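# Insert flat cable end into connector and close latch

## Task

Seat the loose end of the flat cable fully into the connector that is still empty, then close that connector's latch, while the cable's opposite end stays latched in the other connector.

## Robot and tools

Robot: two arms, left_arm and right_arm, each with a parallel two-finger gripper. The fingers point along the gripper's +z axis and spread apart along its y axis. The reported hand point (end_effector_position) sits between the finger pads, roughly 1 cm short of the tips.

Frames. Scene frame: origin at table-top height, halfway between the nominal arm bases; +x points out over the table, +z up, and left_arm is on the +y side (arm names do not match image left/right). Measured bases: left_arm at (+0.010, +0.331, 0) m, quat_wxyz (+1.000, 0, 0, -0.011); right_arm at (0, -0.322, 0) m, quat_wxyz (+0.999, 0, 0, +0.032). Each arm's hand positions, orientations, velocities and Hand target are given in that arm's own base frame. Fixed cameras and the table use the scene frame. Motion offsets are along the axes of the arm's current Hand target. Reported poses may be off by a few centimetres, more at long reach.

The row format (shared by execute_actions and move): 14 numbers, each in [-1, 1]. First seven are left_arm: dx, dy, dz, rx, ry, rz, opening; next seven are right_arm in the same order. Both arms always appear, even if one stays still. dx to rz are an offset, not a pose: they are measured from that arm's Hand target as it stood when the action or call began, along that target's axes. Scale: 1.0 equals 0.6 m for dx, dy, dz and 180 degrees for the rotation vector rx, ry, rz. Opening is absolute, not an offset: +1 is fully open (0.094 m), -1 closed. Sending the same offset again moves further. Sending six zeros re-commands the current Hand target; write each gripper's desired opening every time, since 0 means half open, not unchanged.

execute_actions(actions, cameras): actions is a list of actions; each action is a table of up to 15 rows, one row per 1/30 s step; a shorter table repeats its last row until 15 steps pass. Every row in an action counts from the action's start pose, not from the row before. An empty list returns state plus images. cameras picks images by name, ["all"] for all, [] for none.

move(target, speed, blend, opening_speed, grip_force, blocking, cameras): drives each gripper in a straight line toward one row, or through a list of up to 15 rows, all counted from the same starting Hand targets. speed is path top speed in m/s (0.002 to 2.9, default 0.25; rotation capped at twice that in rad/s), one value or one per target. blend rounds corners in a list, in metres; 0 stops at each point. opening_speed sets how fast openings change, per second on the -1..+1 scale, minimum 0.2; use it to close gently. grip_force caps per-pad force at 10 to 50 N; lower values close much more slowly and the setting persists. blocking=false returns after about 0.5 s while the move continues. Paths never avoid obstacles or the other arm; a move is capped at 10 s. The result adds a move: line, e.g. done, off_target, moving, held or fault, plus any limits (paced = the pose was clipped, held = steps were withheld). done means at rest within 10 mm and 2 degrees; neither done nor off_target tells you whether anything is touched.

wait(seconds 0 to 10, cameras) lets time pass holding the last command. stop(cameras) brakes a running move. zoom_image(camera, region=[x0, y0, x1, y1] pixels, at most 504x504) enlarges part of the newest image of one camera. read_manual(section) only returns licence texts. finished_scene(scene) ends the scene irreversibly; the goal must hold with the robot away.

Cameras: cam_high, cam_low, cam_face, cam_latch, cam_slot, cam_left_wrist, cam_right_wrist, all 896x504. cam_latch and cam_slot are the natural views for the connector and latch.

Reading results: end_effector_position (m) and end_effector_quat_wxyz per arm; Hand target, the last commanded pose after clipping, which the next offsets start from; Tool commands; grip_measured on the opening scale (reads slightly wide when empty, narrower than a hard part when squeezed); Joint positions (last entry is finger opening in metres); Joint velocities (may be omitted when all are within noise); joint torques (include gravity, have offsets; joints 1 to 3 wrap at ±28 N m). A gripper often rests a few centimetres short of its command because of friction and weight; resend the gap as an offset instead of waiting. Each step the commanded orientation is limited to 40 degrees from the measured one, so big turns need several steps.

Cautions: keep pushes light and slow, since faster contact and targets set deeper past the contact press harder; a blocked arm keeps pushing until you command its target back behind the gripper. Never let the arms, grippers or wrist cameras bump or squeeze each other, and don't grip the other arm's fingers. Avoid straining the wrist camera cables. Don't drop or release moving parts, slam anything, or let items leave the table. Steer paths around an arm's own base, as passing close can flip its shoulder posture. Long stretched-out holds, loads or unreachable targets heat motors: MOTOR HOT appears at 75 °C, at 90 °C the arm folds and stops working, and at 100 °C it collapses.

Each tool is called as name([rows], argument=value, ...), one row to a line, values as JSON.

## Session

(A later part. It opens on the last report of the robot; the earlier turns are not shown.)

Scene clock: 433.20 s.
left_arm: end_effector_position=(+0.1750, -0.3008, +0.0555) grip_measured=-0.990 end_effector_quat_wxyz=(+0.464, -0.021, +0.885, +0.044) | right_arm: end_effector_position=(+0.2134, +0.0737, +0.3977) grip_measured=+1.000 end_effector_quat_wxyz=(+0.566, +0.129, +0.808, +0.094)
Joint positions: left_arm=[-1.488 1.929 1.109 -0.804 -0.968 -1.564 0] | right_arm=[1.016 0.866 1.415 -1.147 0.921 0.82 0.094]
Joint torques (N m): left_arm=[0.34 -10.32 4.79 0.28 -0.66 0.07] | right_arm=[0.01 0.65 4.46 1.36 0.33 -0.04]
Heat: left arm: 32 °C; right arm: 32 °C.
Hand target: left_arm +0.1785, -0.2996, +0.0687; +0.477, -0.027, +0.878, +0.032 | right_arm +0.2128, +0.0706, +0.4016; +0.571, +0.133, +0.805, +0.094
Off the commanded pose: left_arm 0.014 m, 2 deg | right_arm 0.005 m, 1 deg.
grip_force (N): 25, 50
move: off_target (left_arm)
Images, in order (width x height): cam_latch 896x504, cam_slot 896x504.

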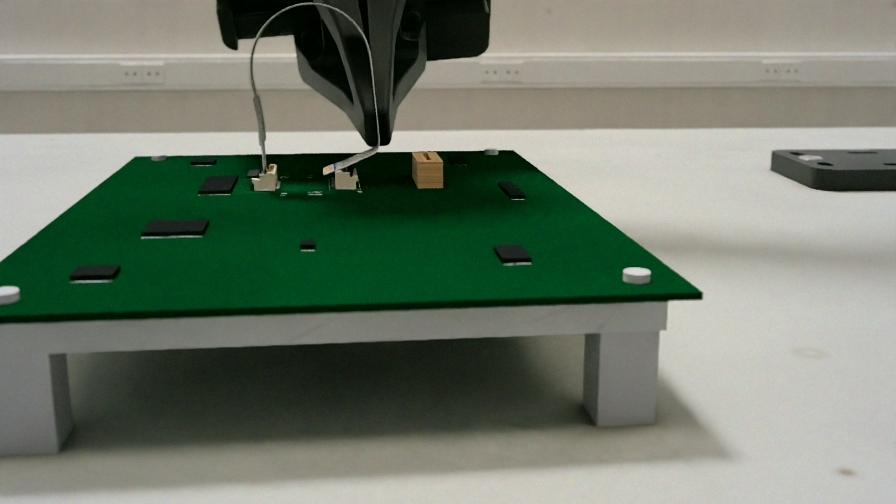

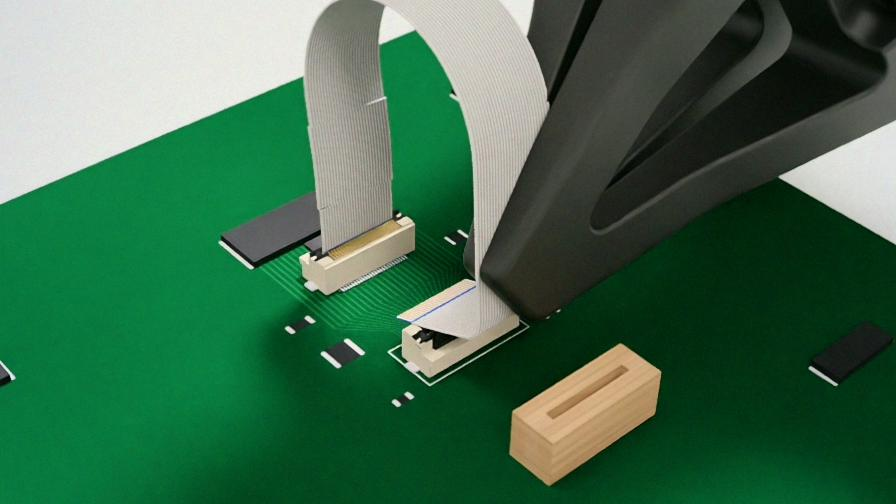

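move(target=[-0.0263,-0.0156,-0.0185,0.0091,0.0013,-0.0139,-1,0,0,0,0,0,0,1], speed=0.08, cameras=["cam_latch","cam_slot"])

zoom_image(camera="cam_latch", region=[290, 60, 450, 200])

Scene clock: 436.73 s.
left_arm: end_effector_position=(+0.1751, -0.3029, +0.0671) grip_measured=-0.990 end_effector_quat_wxyz=(+0.464, -0.030, +0.885, +0.027) | right_arm: end_effector_position=(+0.2134, +0.0737, +0.3977) grip_measured=+1.000 end_effector_quat_wxyz=(+0.566, +0.129, +0.808, +0.094)
Joint positions: left_arm=[-1.488 1.889 1.109 -0.805 -0.968 -1.564 0] | right_arm=[1.016 0.866 1.415 -1.147 0.921 0.82 0.094]
Joint torques (N m): left_arm=[0.24 -9.85 8.98 0.13 -0.63 0.06] | right_arm=[0.01 0.65 4.44 1.36 0.33 -0.03]
Heat: left arm: 33 °C; right arm: 32 °C.
Hand target: left_arm +0.1785, -0.3096, +0.0878; +0.476, -0.039, +0.879, +0.008 | right_arm +0.2128, +0.0706, +0.4016; +0.571, +0.133, +0.805, +0.094
Off the commanded pose: left_arm 0.022 m, 3 deg | right_arm 0.005 m, 1 deg.
grip_force (N): 25, 50
move: off_target (left_arm)
Images, in order (width x height): cam_latch 896x504, cam_slot 896x504.

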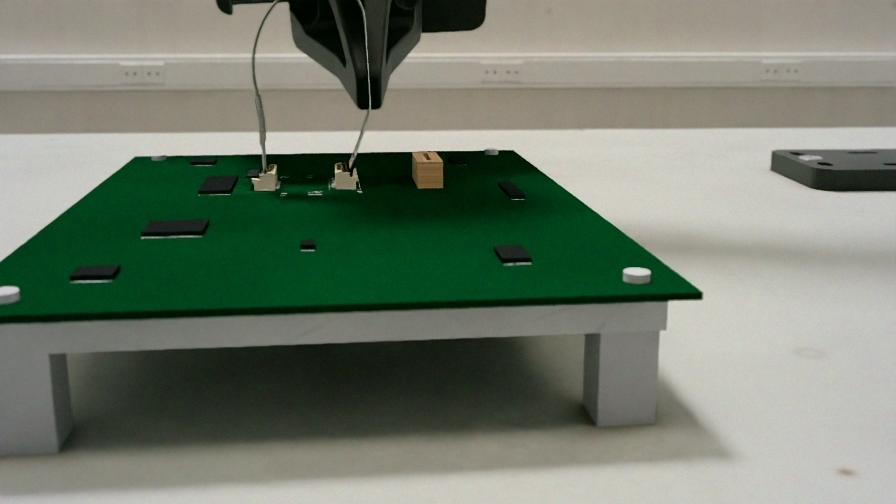

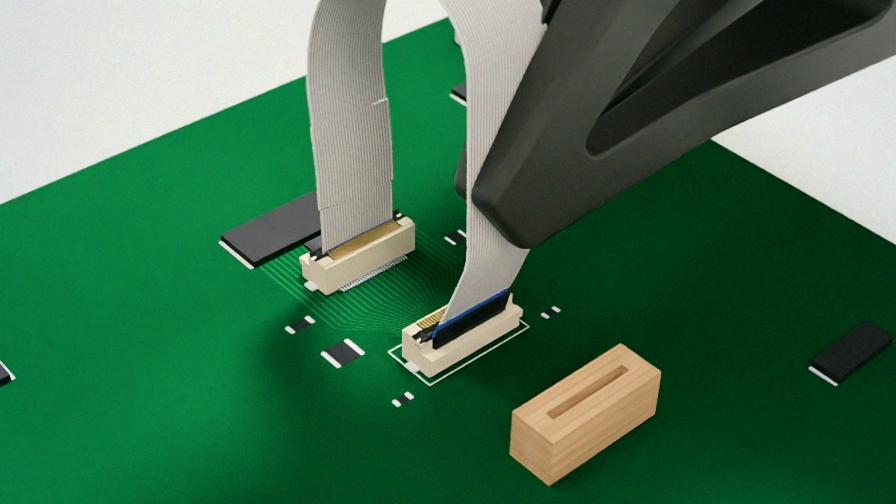

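Scaled by 3.150 from the camera's 896x504 image, which has a finer 1280x720 frame.

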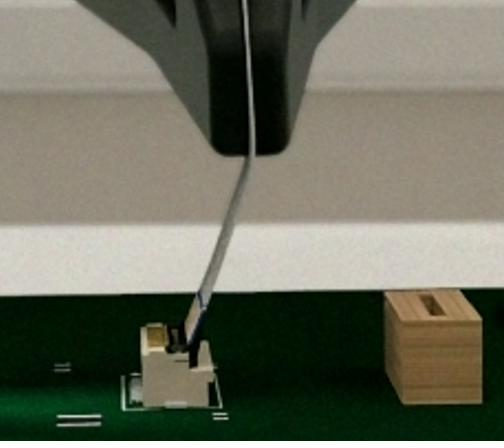

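zoom_image(camera="cam_slot", region=[395, 250, 535, 390])

zoom_image(camera="cam_latch", region=[325, 130, 385, 200])

Scaled by 3.600 from the camera's 896x504 image, which has a finer 1280x720 frame.

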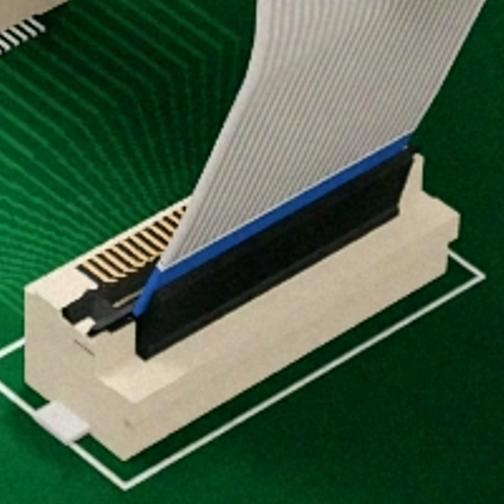

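Scaled by 7.200 from the camera's 896x504 image, which has a finer 1280x720 frame.

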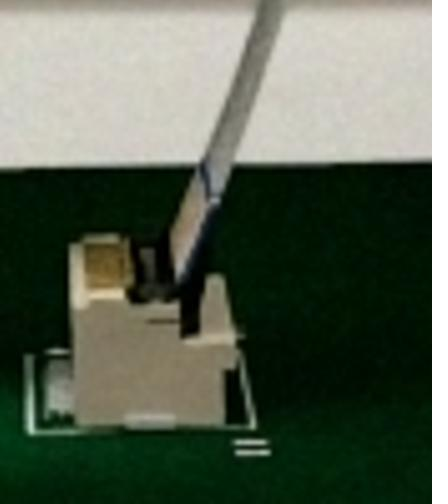

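move(target=[0.0021,-0.0116,0.0003,0,0,0,-1,0,0,0,0,0,0,1], speed=0.06, cameras=["cam_latch","cam_slot"])

zoom_image(camera="cam_latch", region=[290, 60, 450, 200])

zoom_image(camera="cam_slot", region=[395, 250, 535, 390])

Scene clock: 441.77 s.
left_arm: end_effector_position=(+0.1756, -0.3097, +0.0732) grip_measured=-0.990 end_effector_quat_wxyz=(+0.465, -0.035, +0.885, +0.019) | right_arm: end_effector_position=(+0.2134, +0.0737, +0.3977) grip_measured=+1.000 end_effector_quat_wxyz=(+0.566, +0.129, +0.808, +0.094)
Joint positions: left_arm=[-1.488 1.889 1.137 -0.814 -0.967 -1.564 0] | right_arm=[1.016 0.866 1.415 -1.147 0.921 0.82 0.094]
Joint torques (N m): left_arm=[0.09 -7.98 9.44 0.18 -0.66 0.05] | right_arm=[-0.01 0.65 4.46 1.36 0.33 -0.04]
Heat: left arm: 34 °C; right arm: 32 °C.
Hand target: left_arm +0.1785, -0.3165, +0.0868; +0.476, -0.039, +0.879, +0.008 | right_arm +0.2128, +0.0706, +0.4016; +0.571, +0.133, +0.805, +0.094
Off the commanded pose: left_arm 0.016 m, 2 deg | right_arm 0.005 m, 1 deg.
grip_force (N): 25, 50
move: off_target (left_arm)
Images, in order (width x height): cam_latch 896x504, cam_slot 896x504.

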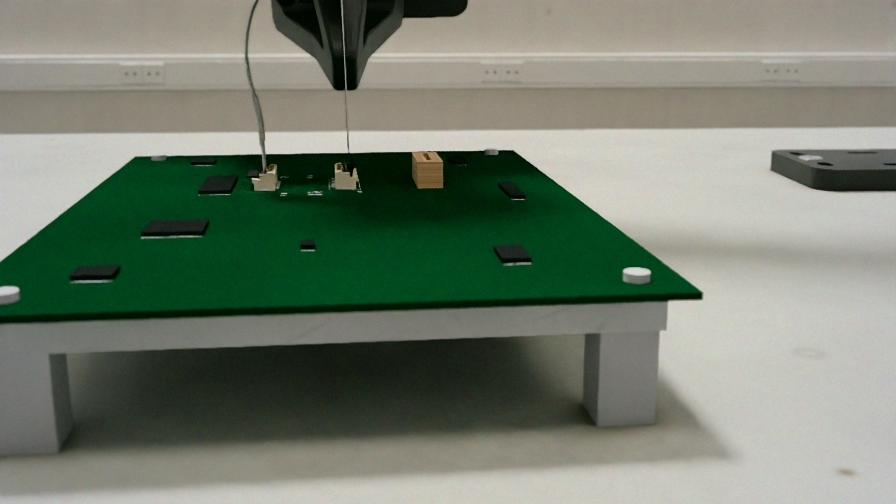

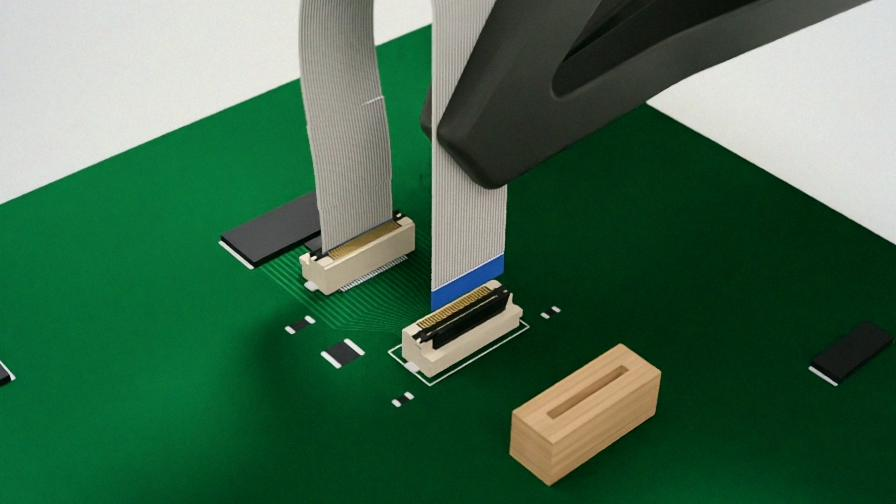

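Scaled by 3.150 from the camera's 896x504 image, which has a finer 1280x720 frame.

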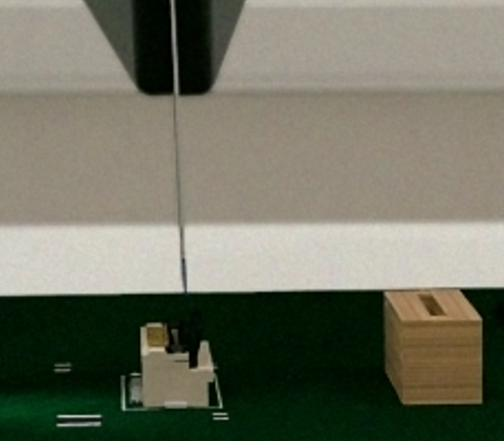

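Scaled by 3.600 from the camera's 896x504 image, which has a finer 1280x720 frame.

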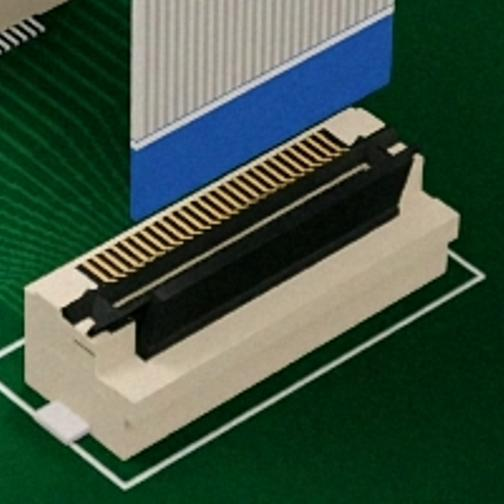

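move(target=[0.0214,0.0008,0.014,-0.0088,-0.0012,0.0135,-1,0,0,0,0,0,0,1], speed=0.04, cameras=["cam_latch","cam_slot"])

zoom_image(camera="cam_latch", region=[310, 80, 390, 200])

zoom_image(camera="cam_slot", region=[395, 250, 535, 390])

Scene clock: 446.73 s.
left_arm: end_effector_position=(+0.1759, -0.3104, +0.0670) grip_measured=-0.990 end_effector_quat_wxyz=(+0.465, -0.029, +0.884, +0.029) | right_arm: end_effector_position=(+0.2134, +0.0737, +0.3977) grip_measured=+1.000 end_effector_quat_wxyz=(+0.566, +0.129, +0.808, +0.094)
Joint positions: left_arm=[-1.488 1.917 1.146 -0.818 -0.969 -1.564 0] | right_arm=[1.016 0.866 1.415 -1.147 0.921 0.82 0.094]
Joint torques (N m): left_arm=[-0.09 -6.04 9.07 0.17 -0.68 0.02] | right_arm=[0.01 0.65 4.45 1.36 0.34 -0.03]
Heat: left arm: 34 °C; right arm: 32 °C.
Hand target: left_arm +0.1785, -0.3164, +0.0714; +0.477, -0.027, +0.878, +0.031 | right_arm +0.2128, +0.0706, +0.4016; +0.571, +0.133, +0.805, +0.094
Off the commanded pose: left_arm 0.008 m, 2 deg | right_arm 0.005 m, 1 deg.
grip_force (N): 25, 50
move: done
Images, in order (width x height): cam_latch 896x504, cam_slot 896x504.

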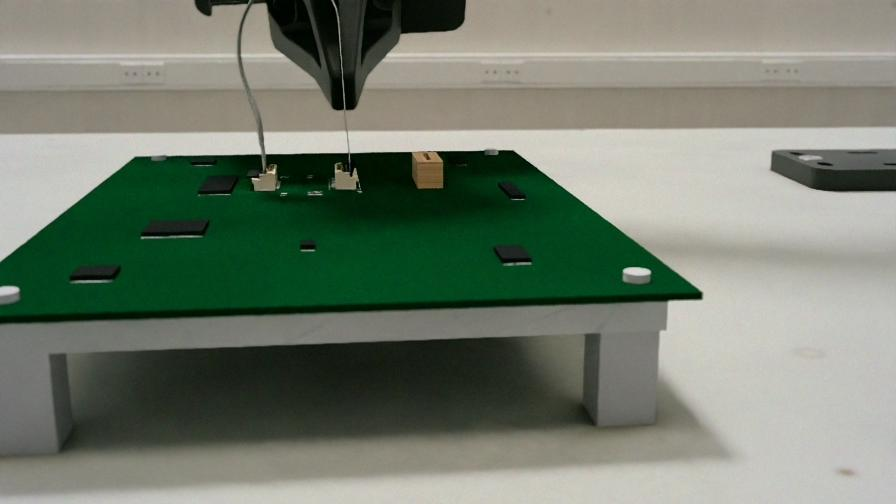

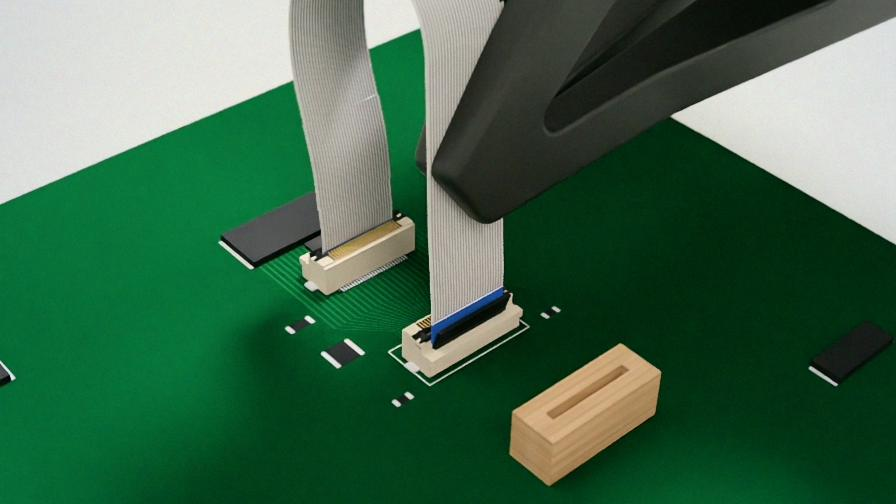

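Scaled by 4.200 from the camera's 896x504 image, which has a finer 1280x720 frame.

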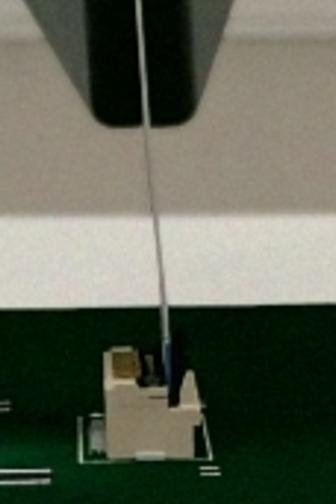

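Scaled by 3.600 from the camera's 896x504 image, which has a finer 1280x720 frame.

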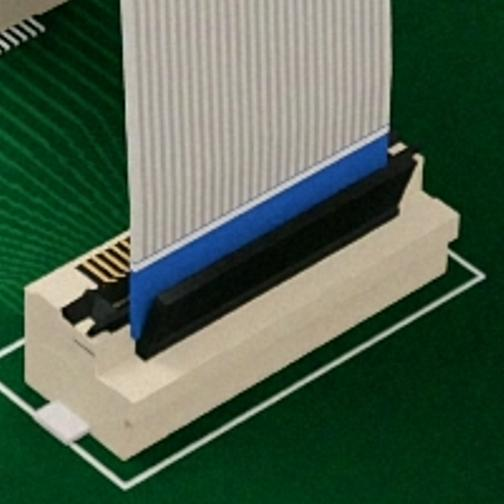

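move(target=[-0.0026,-0.0042,-0.0021,0.0016,0.0002,-0.0024,-1,0,0,0,0,0,0,1], speed=0.04, cameras=["cam_latch","cam_slot"])

zoom_image(camera="cam_latch", region=[310, 80, 390, 200])

zoom_image(camera="cam_slot", region=[395, 250, 535, 390])

Scene clock: 449.37 s.
left_arm: end_effector_position=(+0.1759, -0.3126, +0.0685) grip_measured=-0.990 end_effector_quat_wxyz=(+0.465, -0.031, +0.885, +0.026) | right_arm: end_effector_position=(+0.2134, +0.0737, +0.3977) grip_measured=+1.000 end_effector_quat_wxyz=(+0.566, +0.129, +0.808, +0.094)
Joint positions: left_arm=[-1.488 1.917 1.154 -0.819 -0.968 -1.564 0] | right_arm=[1.016 0.866 1.415 -1.147 0.921 0.82 0.094]
Joint torques (N m): left_arm=[-0.02 -6.22 9.43 0.19 -0.7 0] | right_arm=[0.02 0.66 4.45 1.36 0.33 -0.03]
Heat: left arm: 33 °C; right arm: 32 °C.
Hand target: left_arm +0.1785, -0.3190, +0.0732; +0.476, -0.029, +0.878, +0.027 | right_arm +0.2128, +0.0706, +0.4016; +0.571, +0.133, +0.805, +0.094
Off the commanded pose: left_arm 0.008 m, 2 deg | right_arm 0.005 m, 1 deg.
grip_force (N): 25, 50
move: done
Images, in order (width x height): cam_latch 896x504, cam_slot 896x504.

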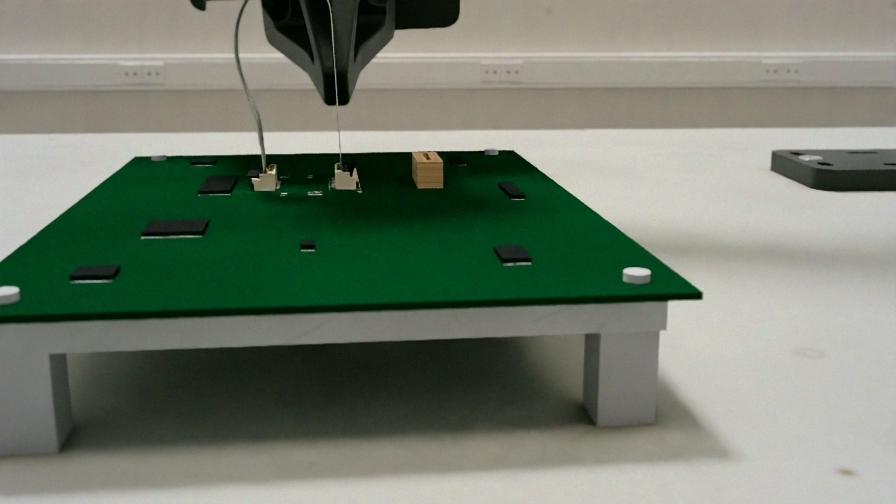

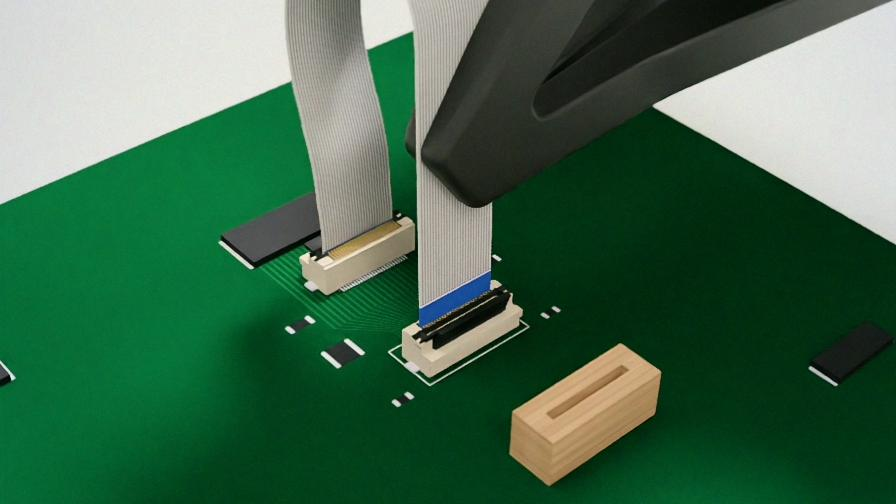

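Scaled by 4.200 from the camera's 896x504 image, which has a finer 1280x720 frame.

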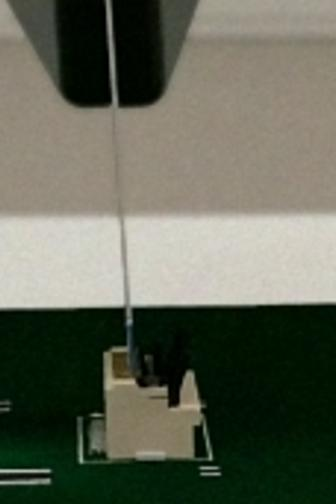

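Scaled by 3.600 from the camera's 896x504 image, which has a finer 1280x720 frame.

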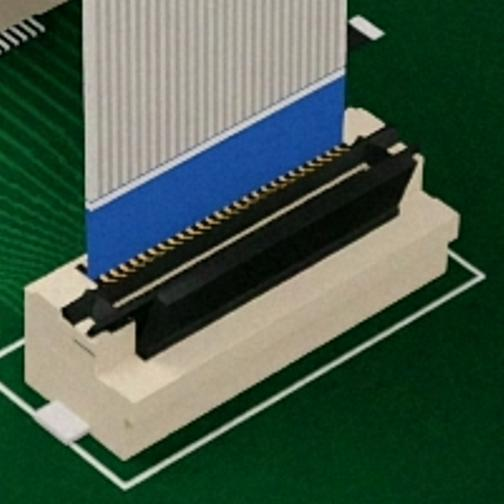

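move(target=[0,0.0028,0.0002,-0.0017,-0.0002,0.0026,-1,0,0,0,0,0,0,1], speed=0.04, cameras=["cam_latch","cam_slot"])

zoom_image(camera="cam_latch", region=[310, 80, 390, 200])

zoom_image(camera="cam_slot", region=[395, 250, 535, 390])

Scene clock: 451.60 s.
left_arm: end_effector_position=(+0.1758, -0.3114, +0.0686) grip_measured=-0.990 end_effector_quat_wxyz=(+0.464, -0.029, +0.885, +0.029) | right_arm: end_effector_position=(+0.2134, +0.0737, +0.3977) grip_measured=+1.000 end_effector_quat_wxyz=(+0.566, +0.129, +0.808, +0.094)
Joint positions: left_arm=[-1.488 1.917 1.154 -0.826 -0.968 -1.564 0] | right_arm=[1.016 0.866 1.415 -1.147 0.921 0.82 0.094]
Joint torques (N m): left_arm=[-0.23 -6.19 9.21 0.17 -0.66 0.02] | right_arm=[0.01 0.64 4.46 1.36 0.33 -0.03]
Heat: left arm: 33 °C; right arm: 32 °C.
Hand target: left_arm +0.1784, -0.3173, +0.0732; +0.476, -0.027, +0.878, +0.031 | right_arm +0.2128, +0.0706, +0.4016; +0.571, +0.133, +0.805, +0.094
Off the commanded pose: left_arm 0.008 m, 2 deg | right_arm 0.005 m, 1 deg.
grip_force (N): 25, 50
move: done
Images, in order (width x height): cam_latch 896x504, cam_slot 896x504.

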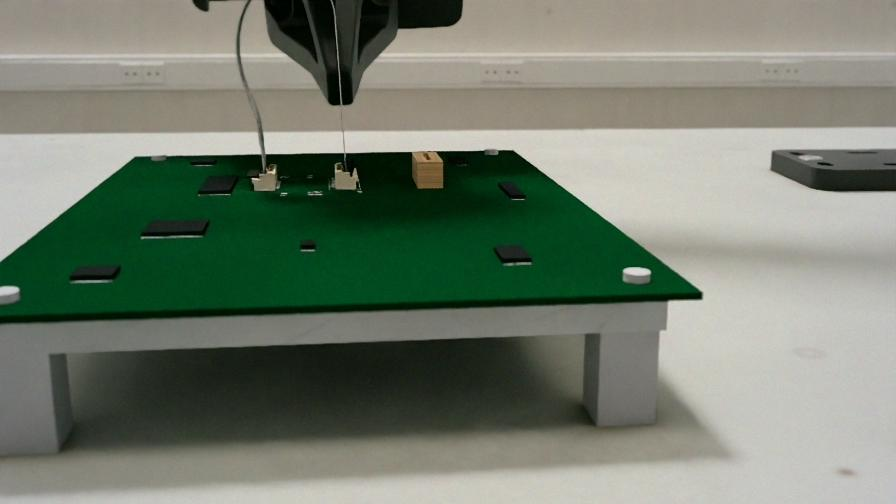

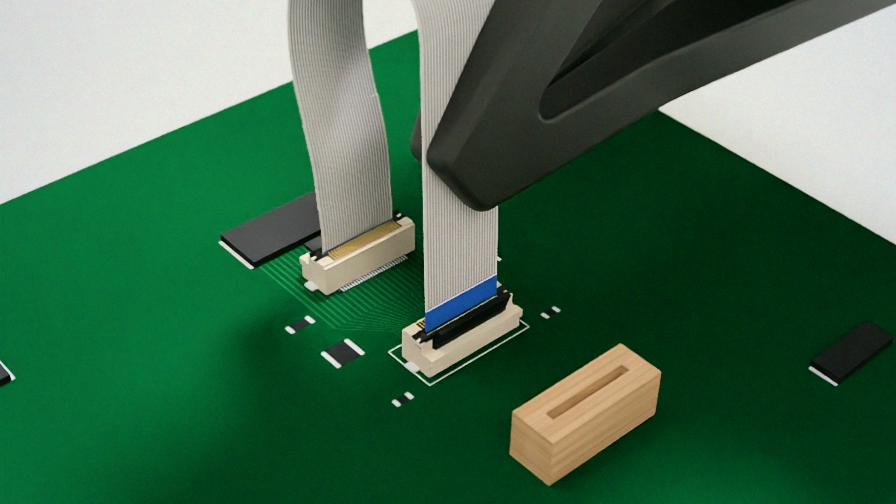

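Scaled by 4.200 from the camera's 896x504 image, which has a finer 1280x720 frame.

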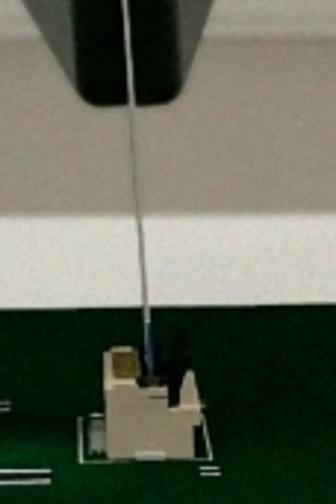

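Scaled by 3.600 from the camera's 896x504 image, which has a finer 1280x720 frame.

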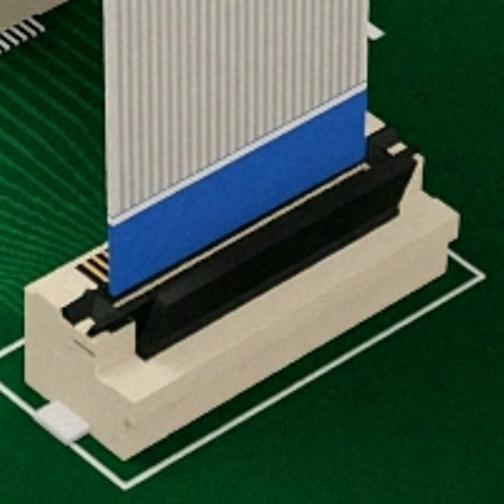

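move(target=[0.0065,-0.0037,0.0039,0,0,0,-1,0,0,0,0,0,0,1], speed=0.03, cameras=["cam_latch","cam_slot"])

zoom_image(camera="cam_latch", region=[310, 80, 390, 200])

zoom_image(camera="cam_slot", region=[395, 250, 535, 390])

Scene clock: 454.73 s.
left_arm: end_effector_position=(+0.1756, -0.3108, +0.0641) grip_measured=-0.990 end_effector_quat_wxyz=(+0.465, -0.025, +0.884, +0.035) | right_arm: end_effector_position=(+0.2134, +0.0737, +0.3977) grip_measured=+1.000 end_effector_quat_wxyz=(+0.566, +0.129, +0.808, +0.094)
Joint positions: left_arm=[-1.489 1.932 1.154 -0.826 -0.969 -1.564 0] | right_arm=[1.016 0.866 1.415 -1.147 0.921 0.82 0.094]
Joint torques (N m): left_arm=[-0.23 -6.13 9.52 0.25 -0.66 -0.02] | right_arm=[0.01 0.65 4.46 1.36 0.33 -0.03]
Heat: left arm: 33 °C; right arm: 32 °C.
Hand target: left_arm +0.1783, -0.3195, +0.0687; +0.476, -0.027, +0.878, +0.031 | right_arm +0.2128, +0.0706, +0.4016; +0.571, +0.133, +0.805, +0.094
Off the commanded pose: left_arm 0.010 m, 2 deg | right_arm 0.005 m, 1 deg.
grip_force (N): 25, 50
move: done
Images, in order (width x height): cam_latch 896x504, cam_slot 896x504.

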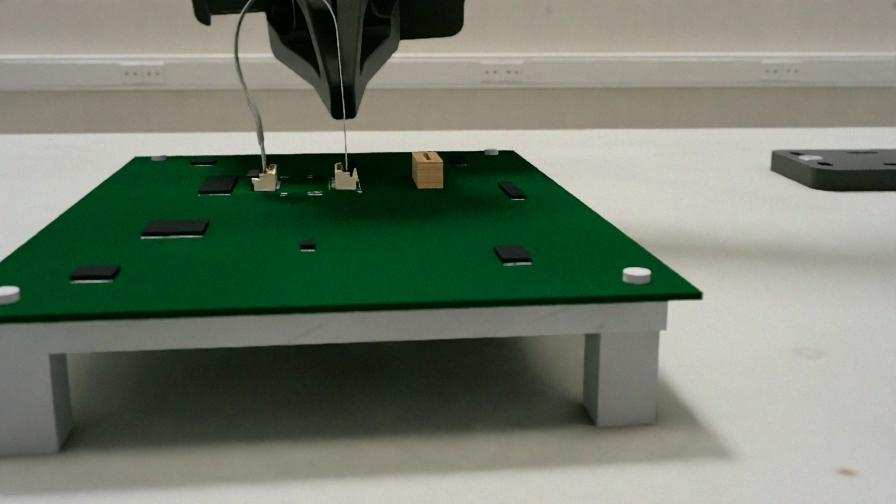

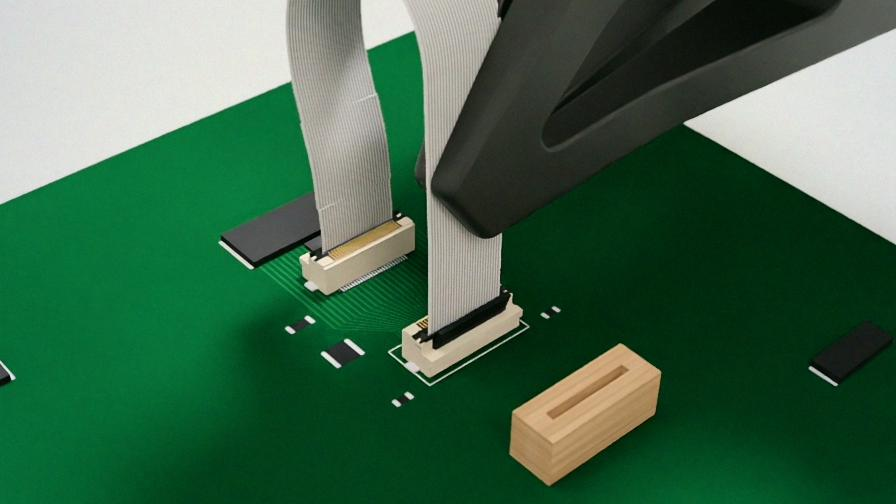

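Scaled by 4.200 from the camera's 896x504 image, which has a finer 1280x720 frame.

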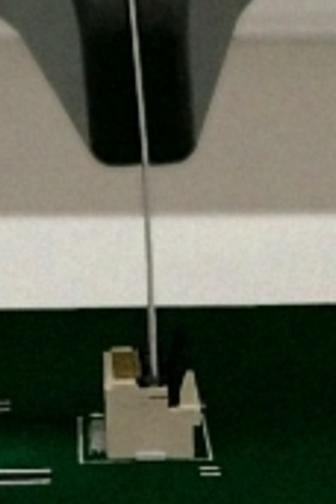

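Scaled by 3.600 from the camera's 896x504 image, which has a finer 1280x720 frame.

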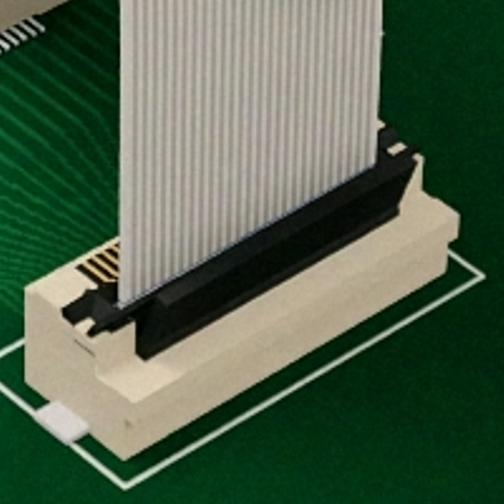

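move([
  [0,0,0,0,0,0,-0.93,0,0,0,0,0,0,1],
  [0.0116,-0.0024,0.0073,-0.0033,-0.0005,0.0051,-0.93,0,0,0,0,0,0,1],
], speed=0.03, cameras=["cam_latch","cam_slot"])

zoom_image(camera="cam_latch", region=[310, 80, 390, 200])

zoom_image(camera="cam_slot", region=[395, 250, 535, 390])

Scene clock: 460.13 s.
left_arm: end_effector_position=(+0.1756, -0.3115, +0.0560) grip_measured=-0.932 end_effector_quat_wxyz=(+0.464, -0.020, +0.884, +0.046) | right_arm: end_effector_position=(+0.2134, +0.0737, +0.3977) grip_measured=+1.000 end_effector_quat_wxyz=(+0.566, +0.129, +0.808, +0.094)
Joint positions: left_arm=[-1.489 1.965 1.163 -0.826 -0.969 -1.564 0.003] | right_arm=[1.016 0.866 1.415 -1.147 0.921 0.82 0.094]
Joint torques (N m): left_arm=[-0.27 -6.37 9.25 0.25 -0.66 0] | right_arm=[-0.01 0.66 4.46 1.36 0.33 -0.03]
Heat: left arm: 33 °C; right arm: 32 °C.
Hand target: left_arm +0.1783, -0.3207, +0.0604; +0.477, -0.022, +0.878, +0.039 | right_arm +0.2128, +0.0706, +0.4016; +0.571, +0.133, +0.805, +0.094
Off the commanded pose: left_arm 0.011 m, 2 deg | right_arm 0.005 m, 1 deg.
grip_force (N): 25, 50
move: off_target (left_arm)
Images, in order (width x height): cam_latch 896x504, cam_slot 896x504.

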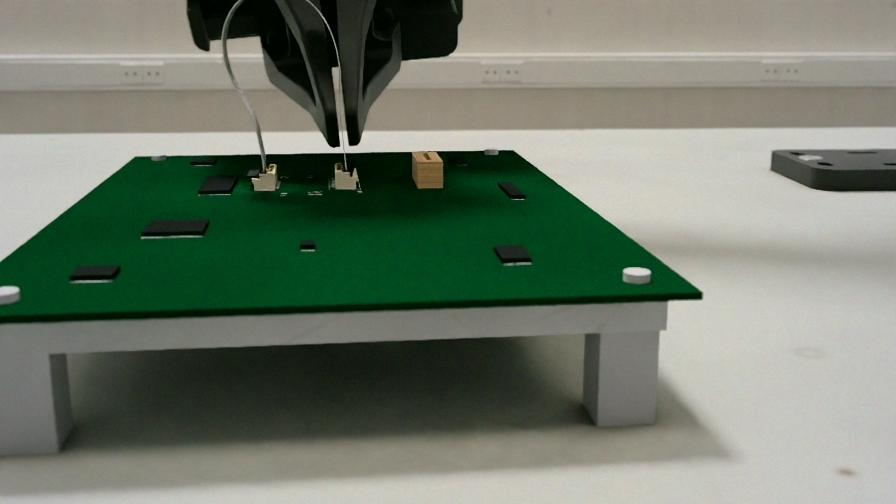

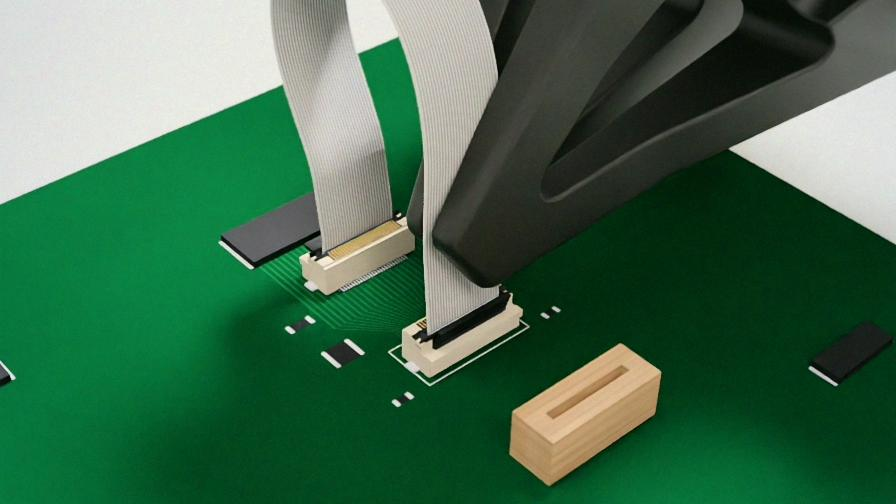

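Scaled by 4.200 from the camera's 896x504 image, which has a finer 1280x720 frame.

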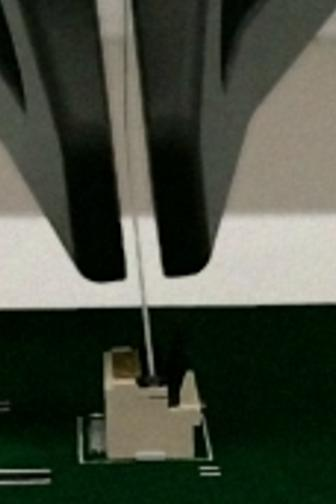

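Scaled by 3.600 from the camera's 896x504 image, which has a finer 1280x720 frame.

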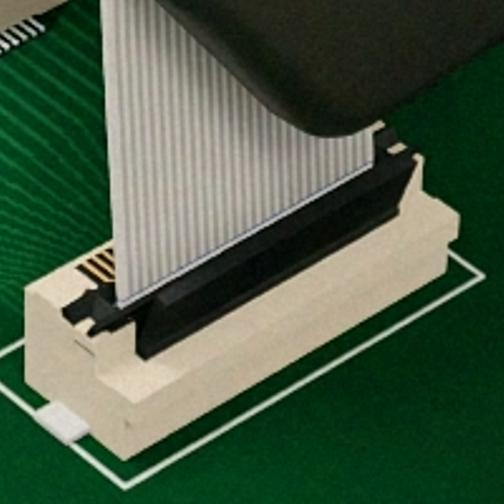

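move(target=[0.0070,-0.0024,0.0043,-0.0027,-0.0004,0.0041,-0.93,0,0,0,0,0,0,1], speed=0.03, cameras=["cam_latch","cam_slot"])

zoom_image(camera="cam_latch", region=[320, 120, 380, 200])

zoom_image(camera="cam_slot", region=[395, 250, 535, 390])

Scene clock: 468.40 s.
left_arm: end_effector_position=(+0.1758, -0.3129, +0.0514) grip_measured=-0.932 end_effector_quat_wxyz=(+0.464, -0.017, +0.884, +0.051) | right_arm: end_effector_position=(+0.2134, +0.0737, +0.3977) grip_measured=+1.000 end_effector_quat_wxyz=(+0.566, +0.129, +0.808, +0.094)
Joint positions: left_arm=[-1.489 1.986 1.172 -0.826 -0.97 -1.564 0.003] | right_arm=[1.016 0.866 1.415 -1.147 0.921 0.82 0.094]
Joint torques (N m): left_arm=[-0.36 -6.31 9.02 0.18 -0.67 -0.04] | right_arm=[0.01 0.65 4.45 1.36 0.33 -0.04]
Heat: left arm: 33 °C; right arm: 33 °C.
Hand target: left_arm +0.1783, -0.3218, +0.0554; +0.477, -0.018, +0.878, +0.046 | right_arm +0.2128, +0.0706, +0.4016; +0.571, +0.133, +0.805, +0.094
Off the commanded pose: left_arm 0.010 m, 2 deg | right_arm 0.005 m, 1 deg.
grip_force (N): 25, 50
move: done
Images, in order (width x height): cam_latch 896x504, cam_slot 896x504.

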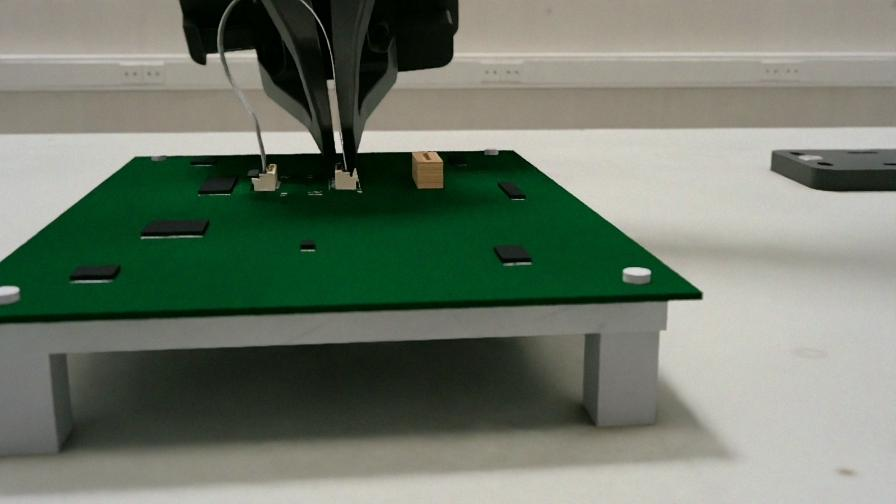

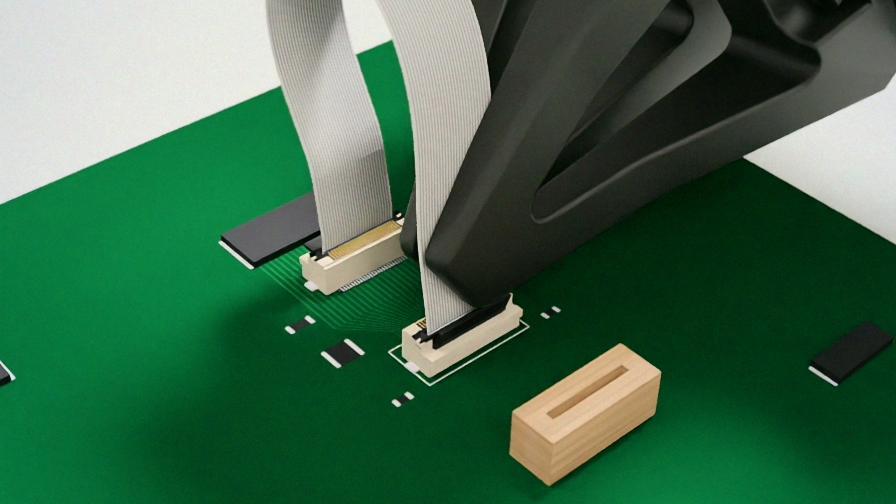

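Scaled by 6.300 from the camera's 896x504 image, which has a finer 1280x720 frame.

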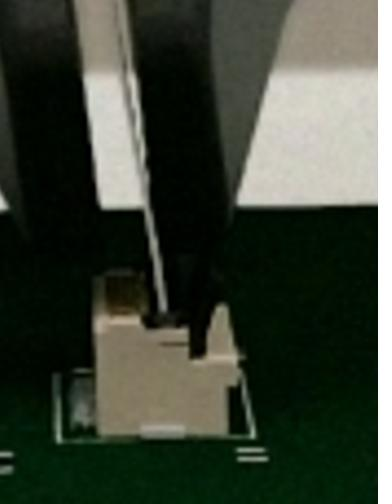

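Scaled by 3.600 from the camera's 896x504 image, which has a finer 1280x720 frame.

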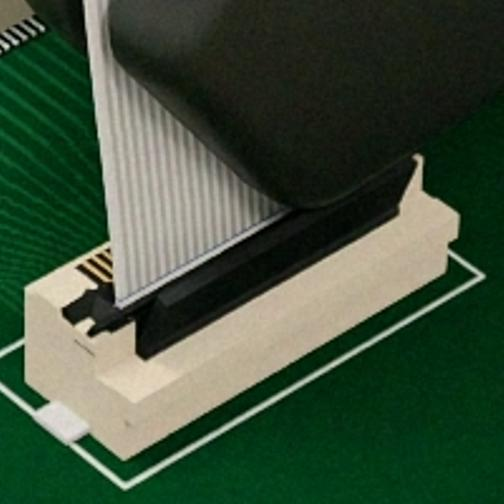

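move(target=[0.0089,0.0050,0.0063,-0.0042,-0.0006,0.0065,-0.93,0,0,0,0,0,0,1], speed=0.03, cameras=["cam_latch","cam_slot"])

zoom_image(camera="cam_slot", region=[395, 250, 535, 390])

Scene clock: 471.93 s.
left_arm: end_effector_position=(+0.1770, -0.3121, +0.0494) grip_measured=-0.932 end_effector_quat_wxyz=(+0.469, -0.013, +0.881, +0.057) | right_arm: end_effector_position=(+0.2134, +0.0737, +0.3977) grip_measured=+1.000 end_effector_quat_wxyz=(+0.566, +0.129, +0.808, +0.094)
Joint positions: left_arm=[-1.489 1.999 1.172 -0.826 -0.982 -1.564 0.003] | right_arm=[1.016 0.866 1.415 -1.147 0.921 0.82 0.094]
Joint torques (N m): left_arm=[-0.23 -6.08 8.31 0.16 -0.59 -0.06] | right_arm=[-0.01 0.65 4.46 1.36 0.33 -0.04]
Heat: left arm: 33 °C; right arm: 33 °C.
Hand target: left_arm +0.1783, -0.3184, +0.0490; +0.477, -0.012, +0.877, +0.057 | right_arm +0.2128, +0.0706, +0.4016; +0.571, +0.133, +0.805, +0.094
Off the commanded pose: left_arm 0.007 m, 1 deg | right_arm 0.005 m, 1 deg.
grip_force (N): 25, 50
move: done
Images, in order (width x height): cam_latch 896x504, cam_slot 896x504.

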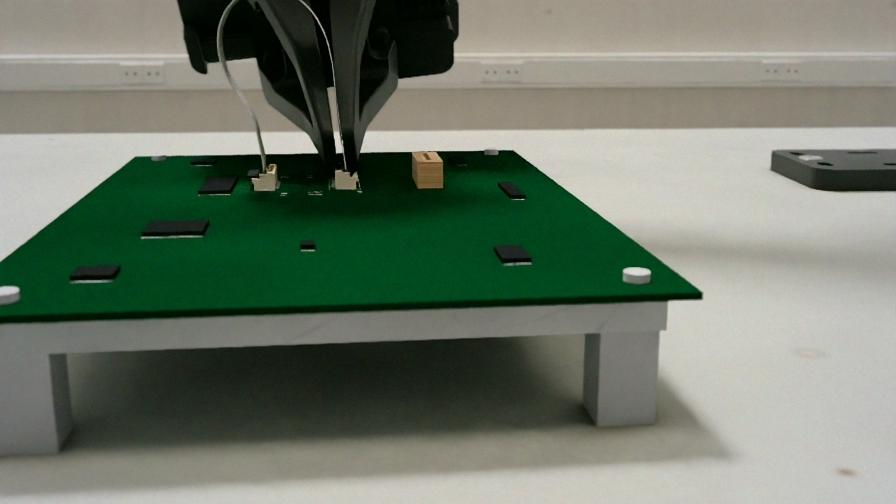

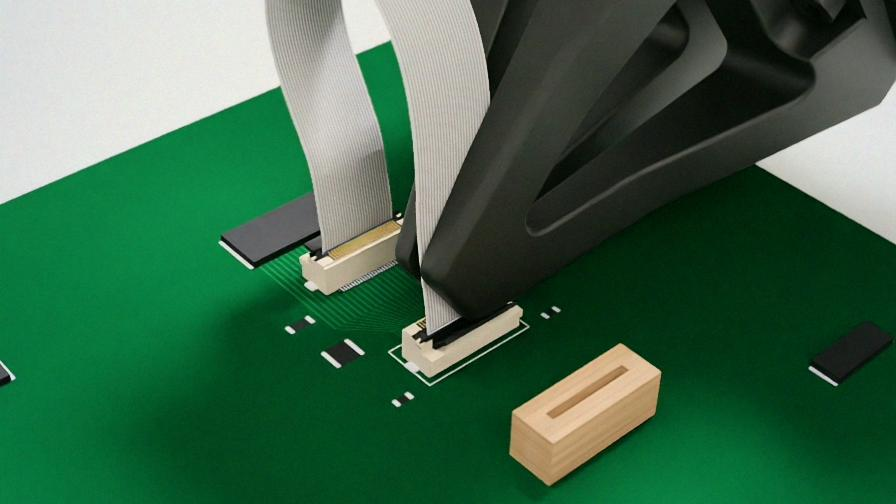

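Scaled by 3.600 from the camera's 896x504 image, which has a finer 1280x720 frame.

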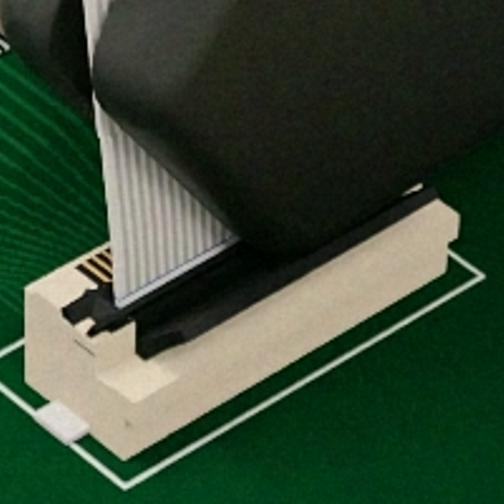

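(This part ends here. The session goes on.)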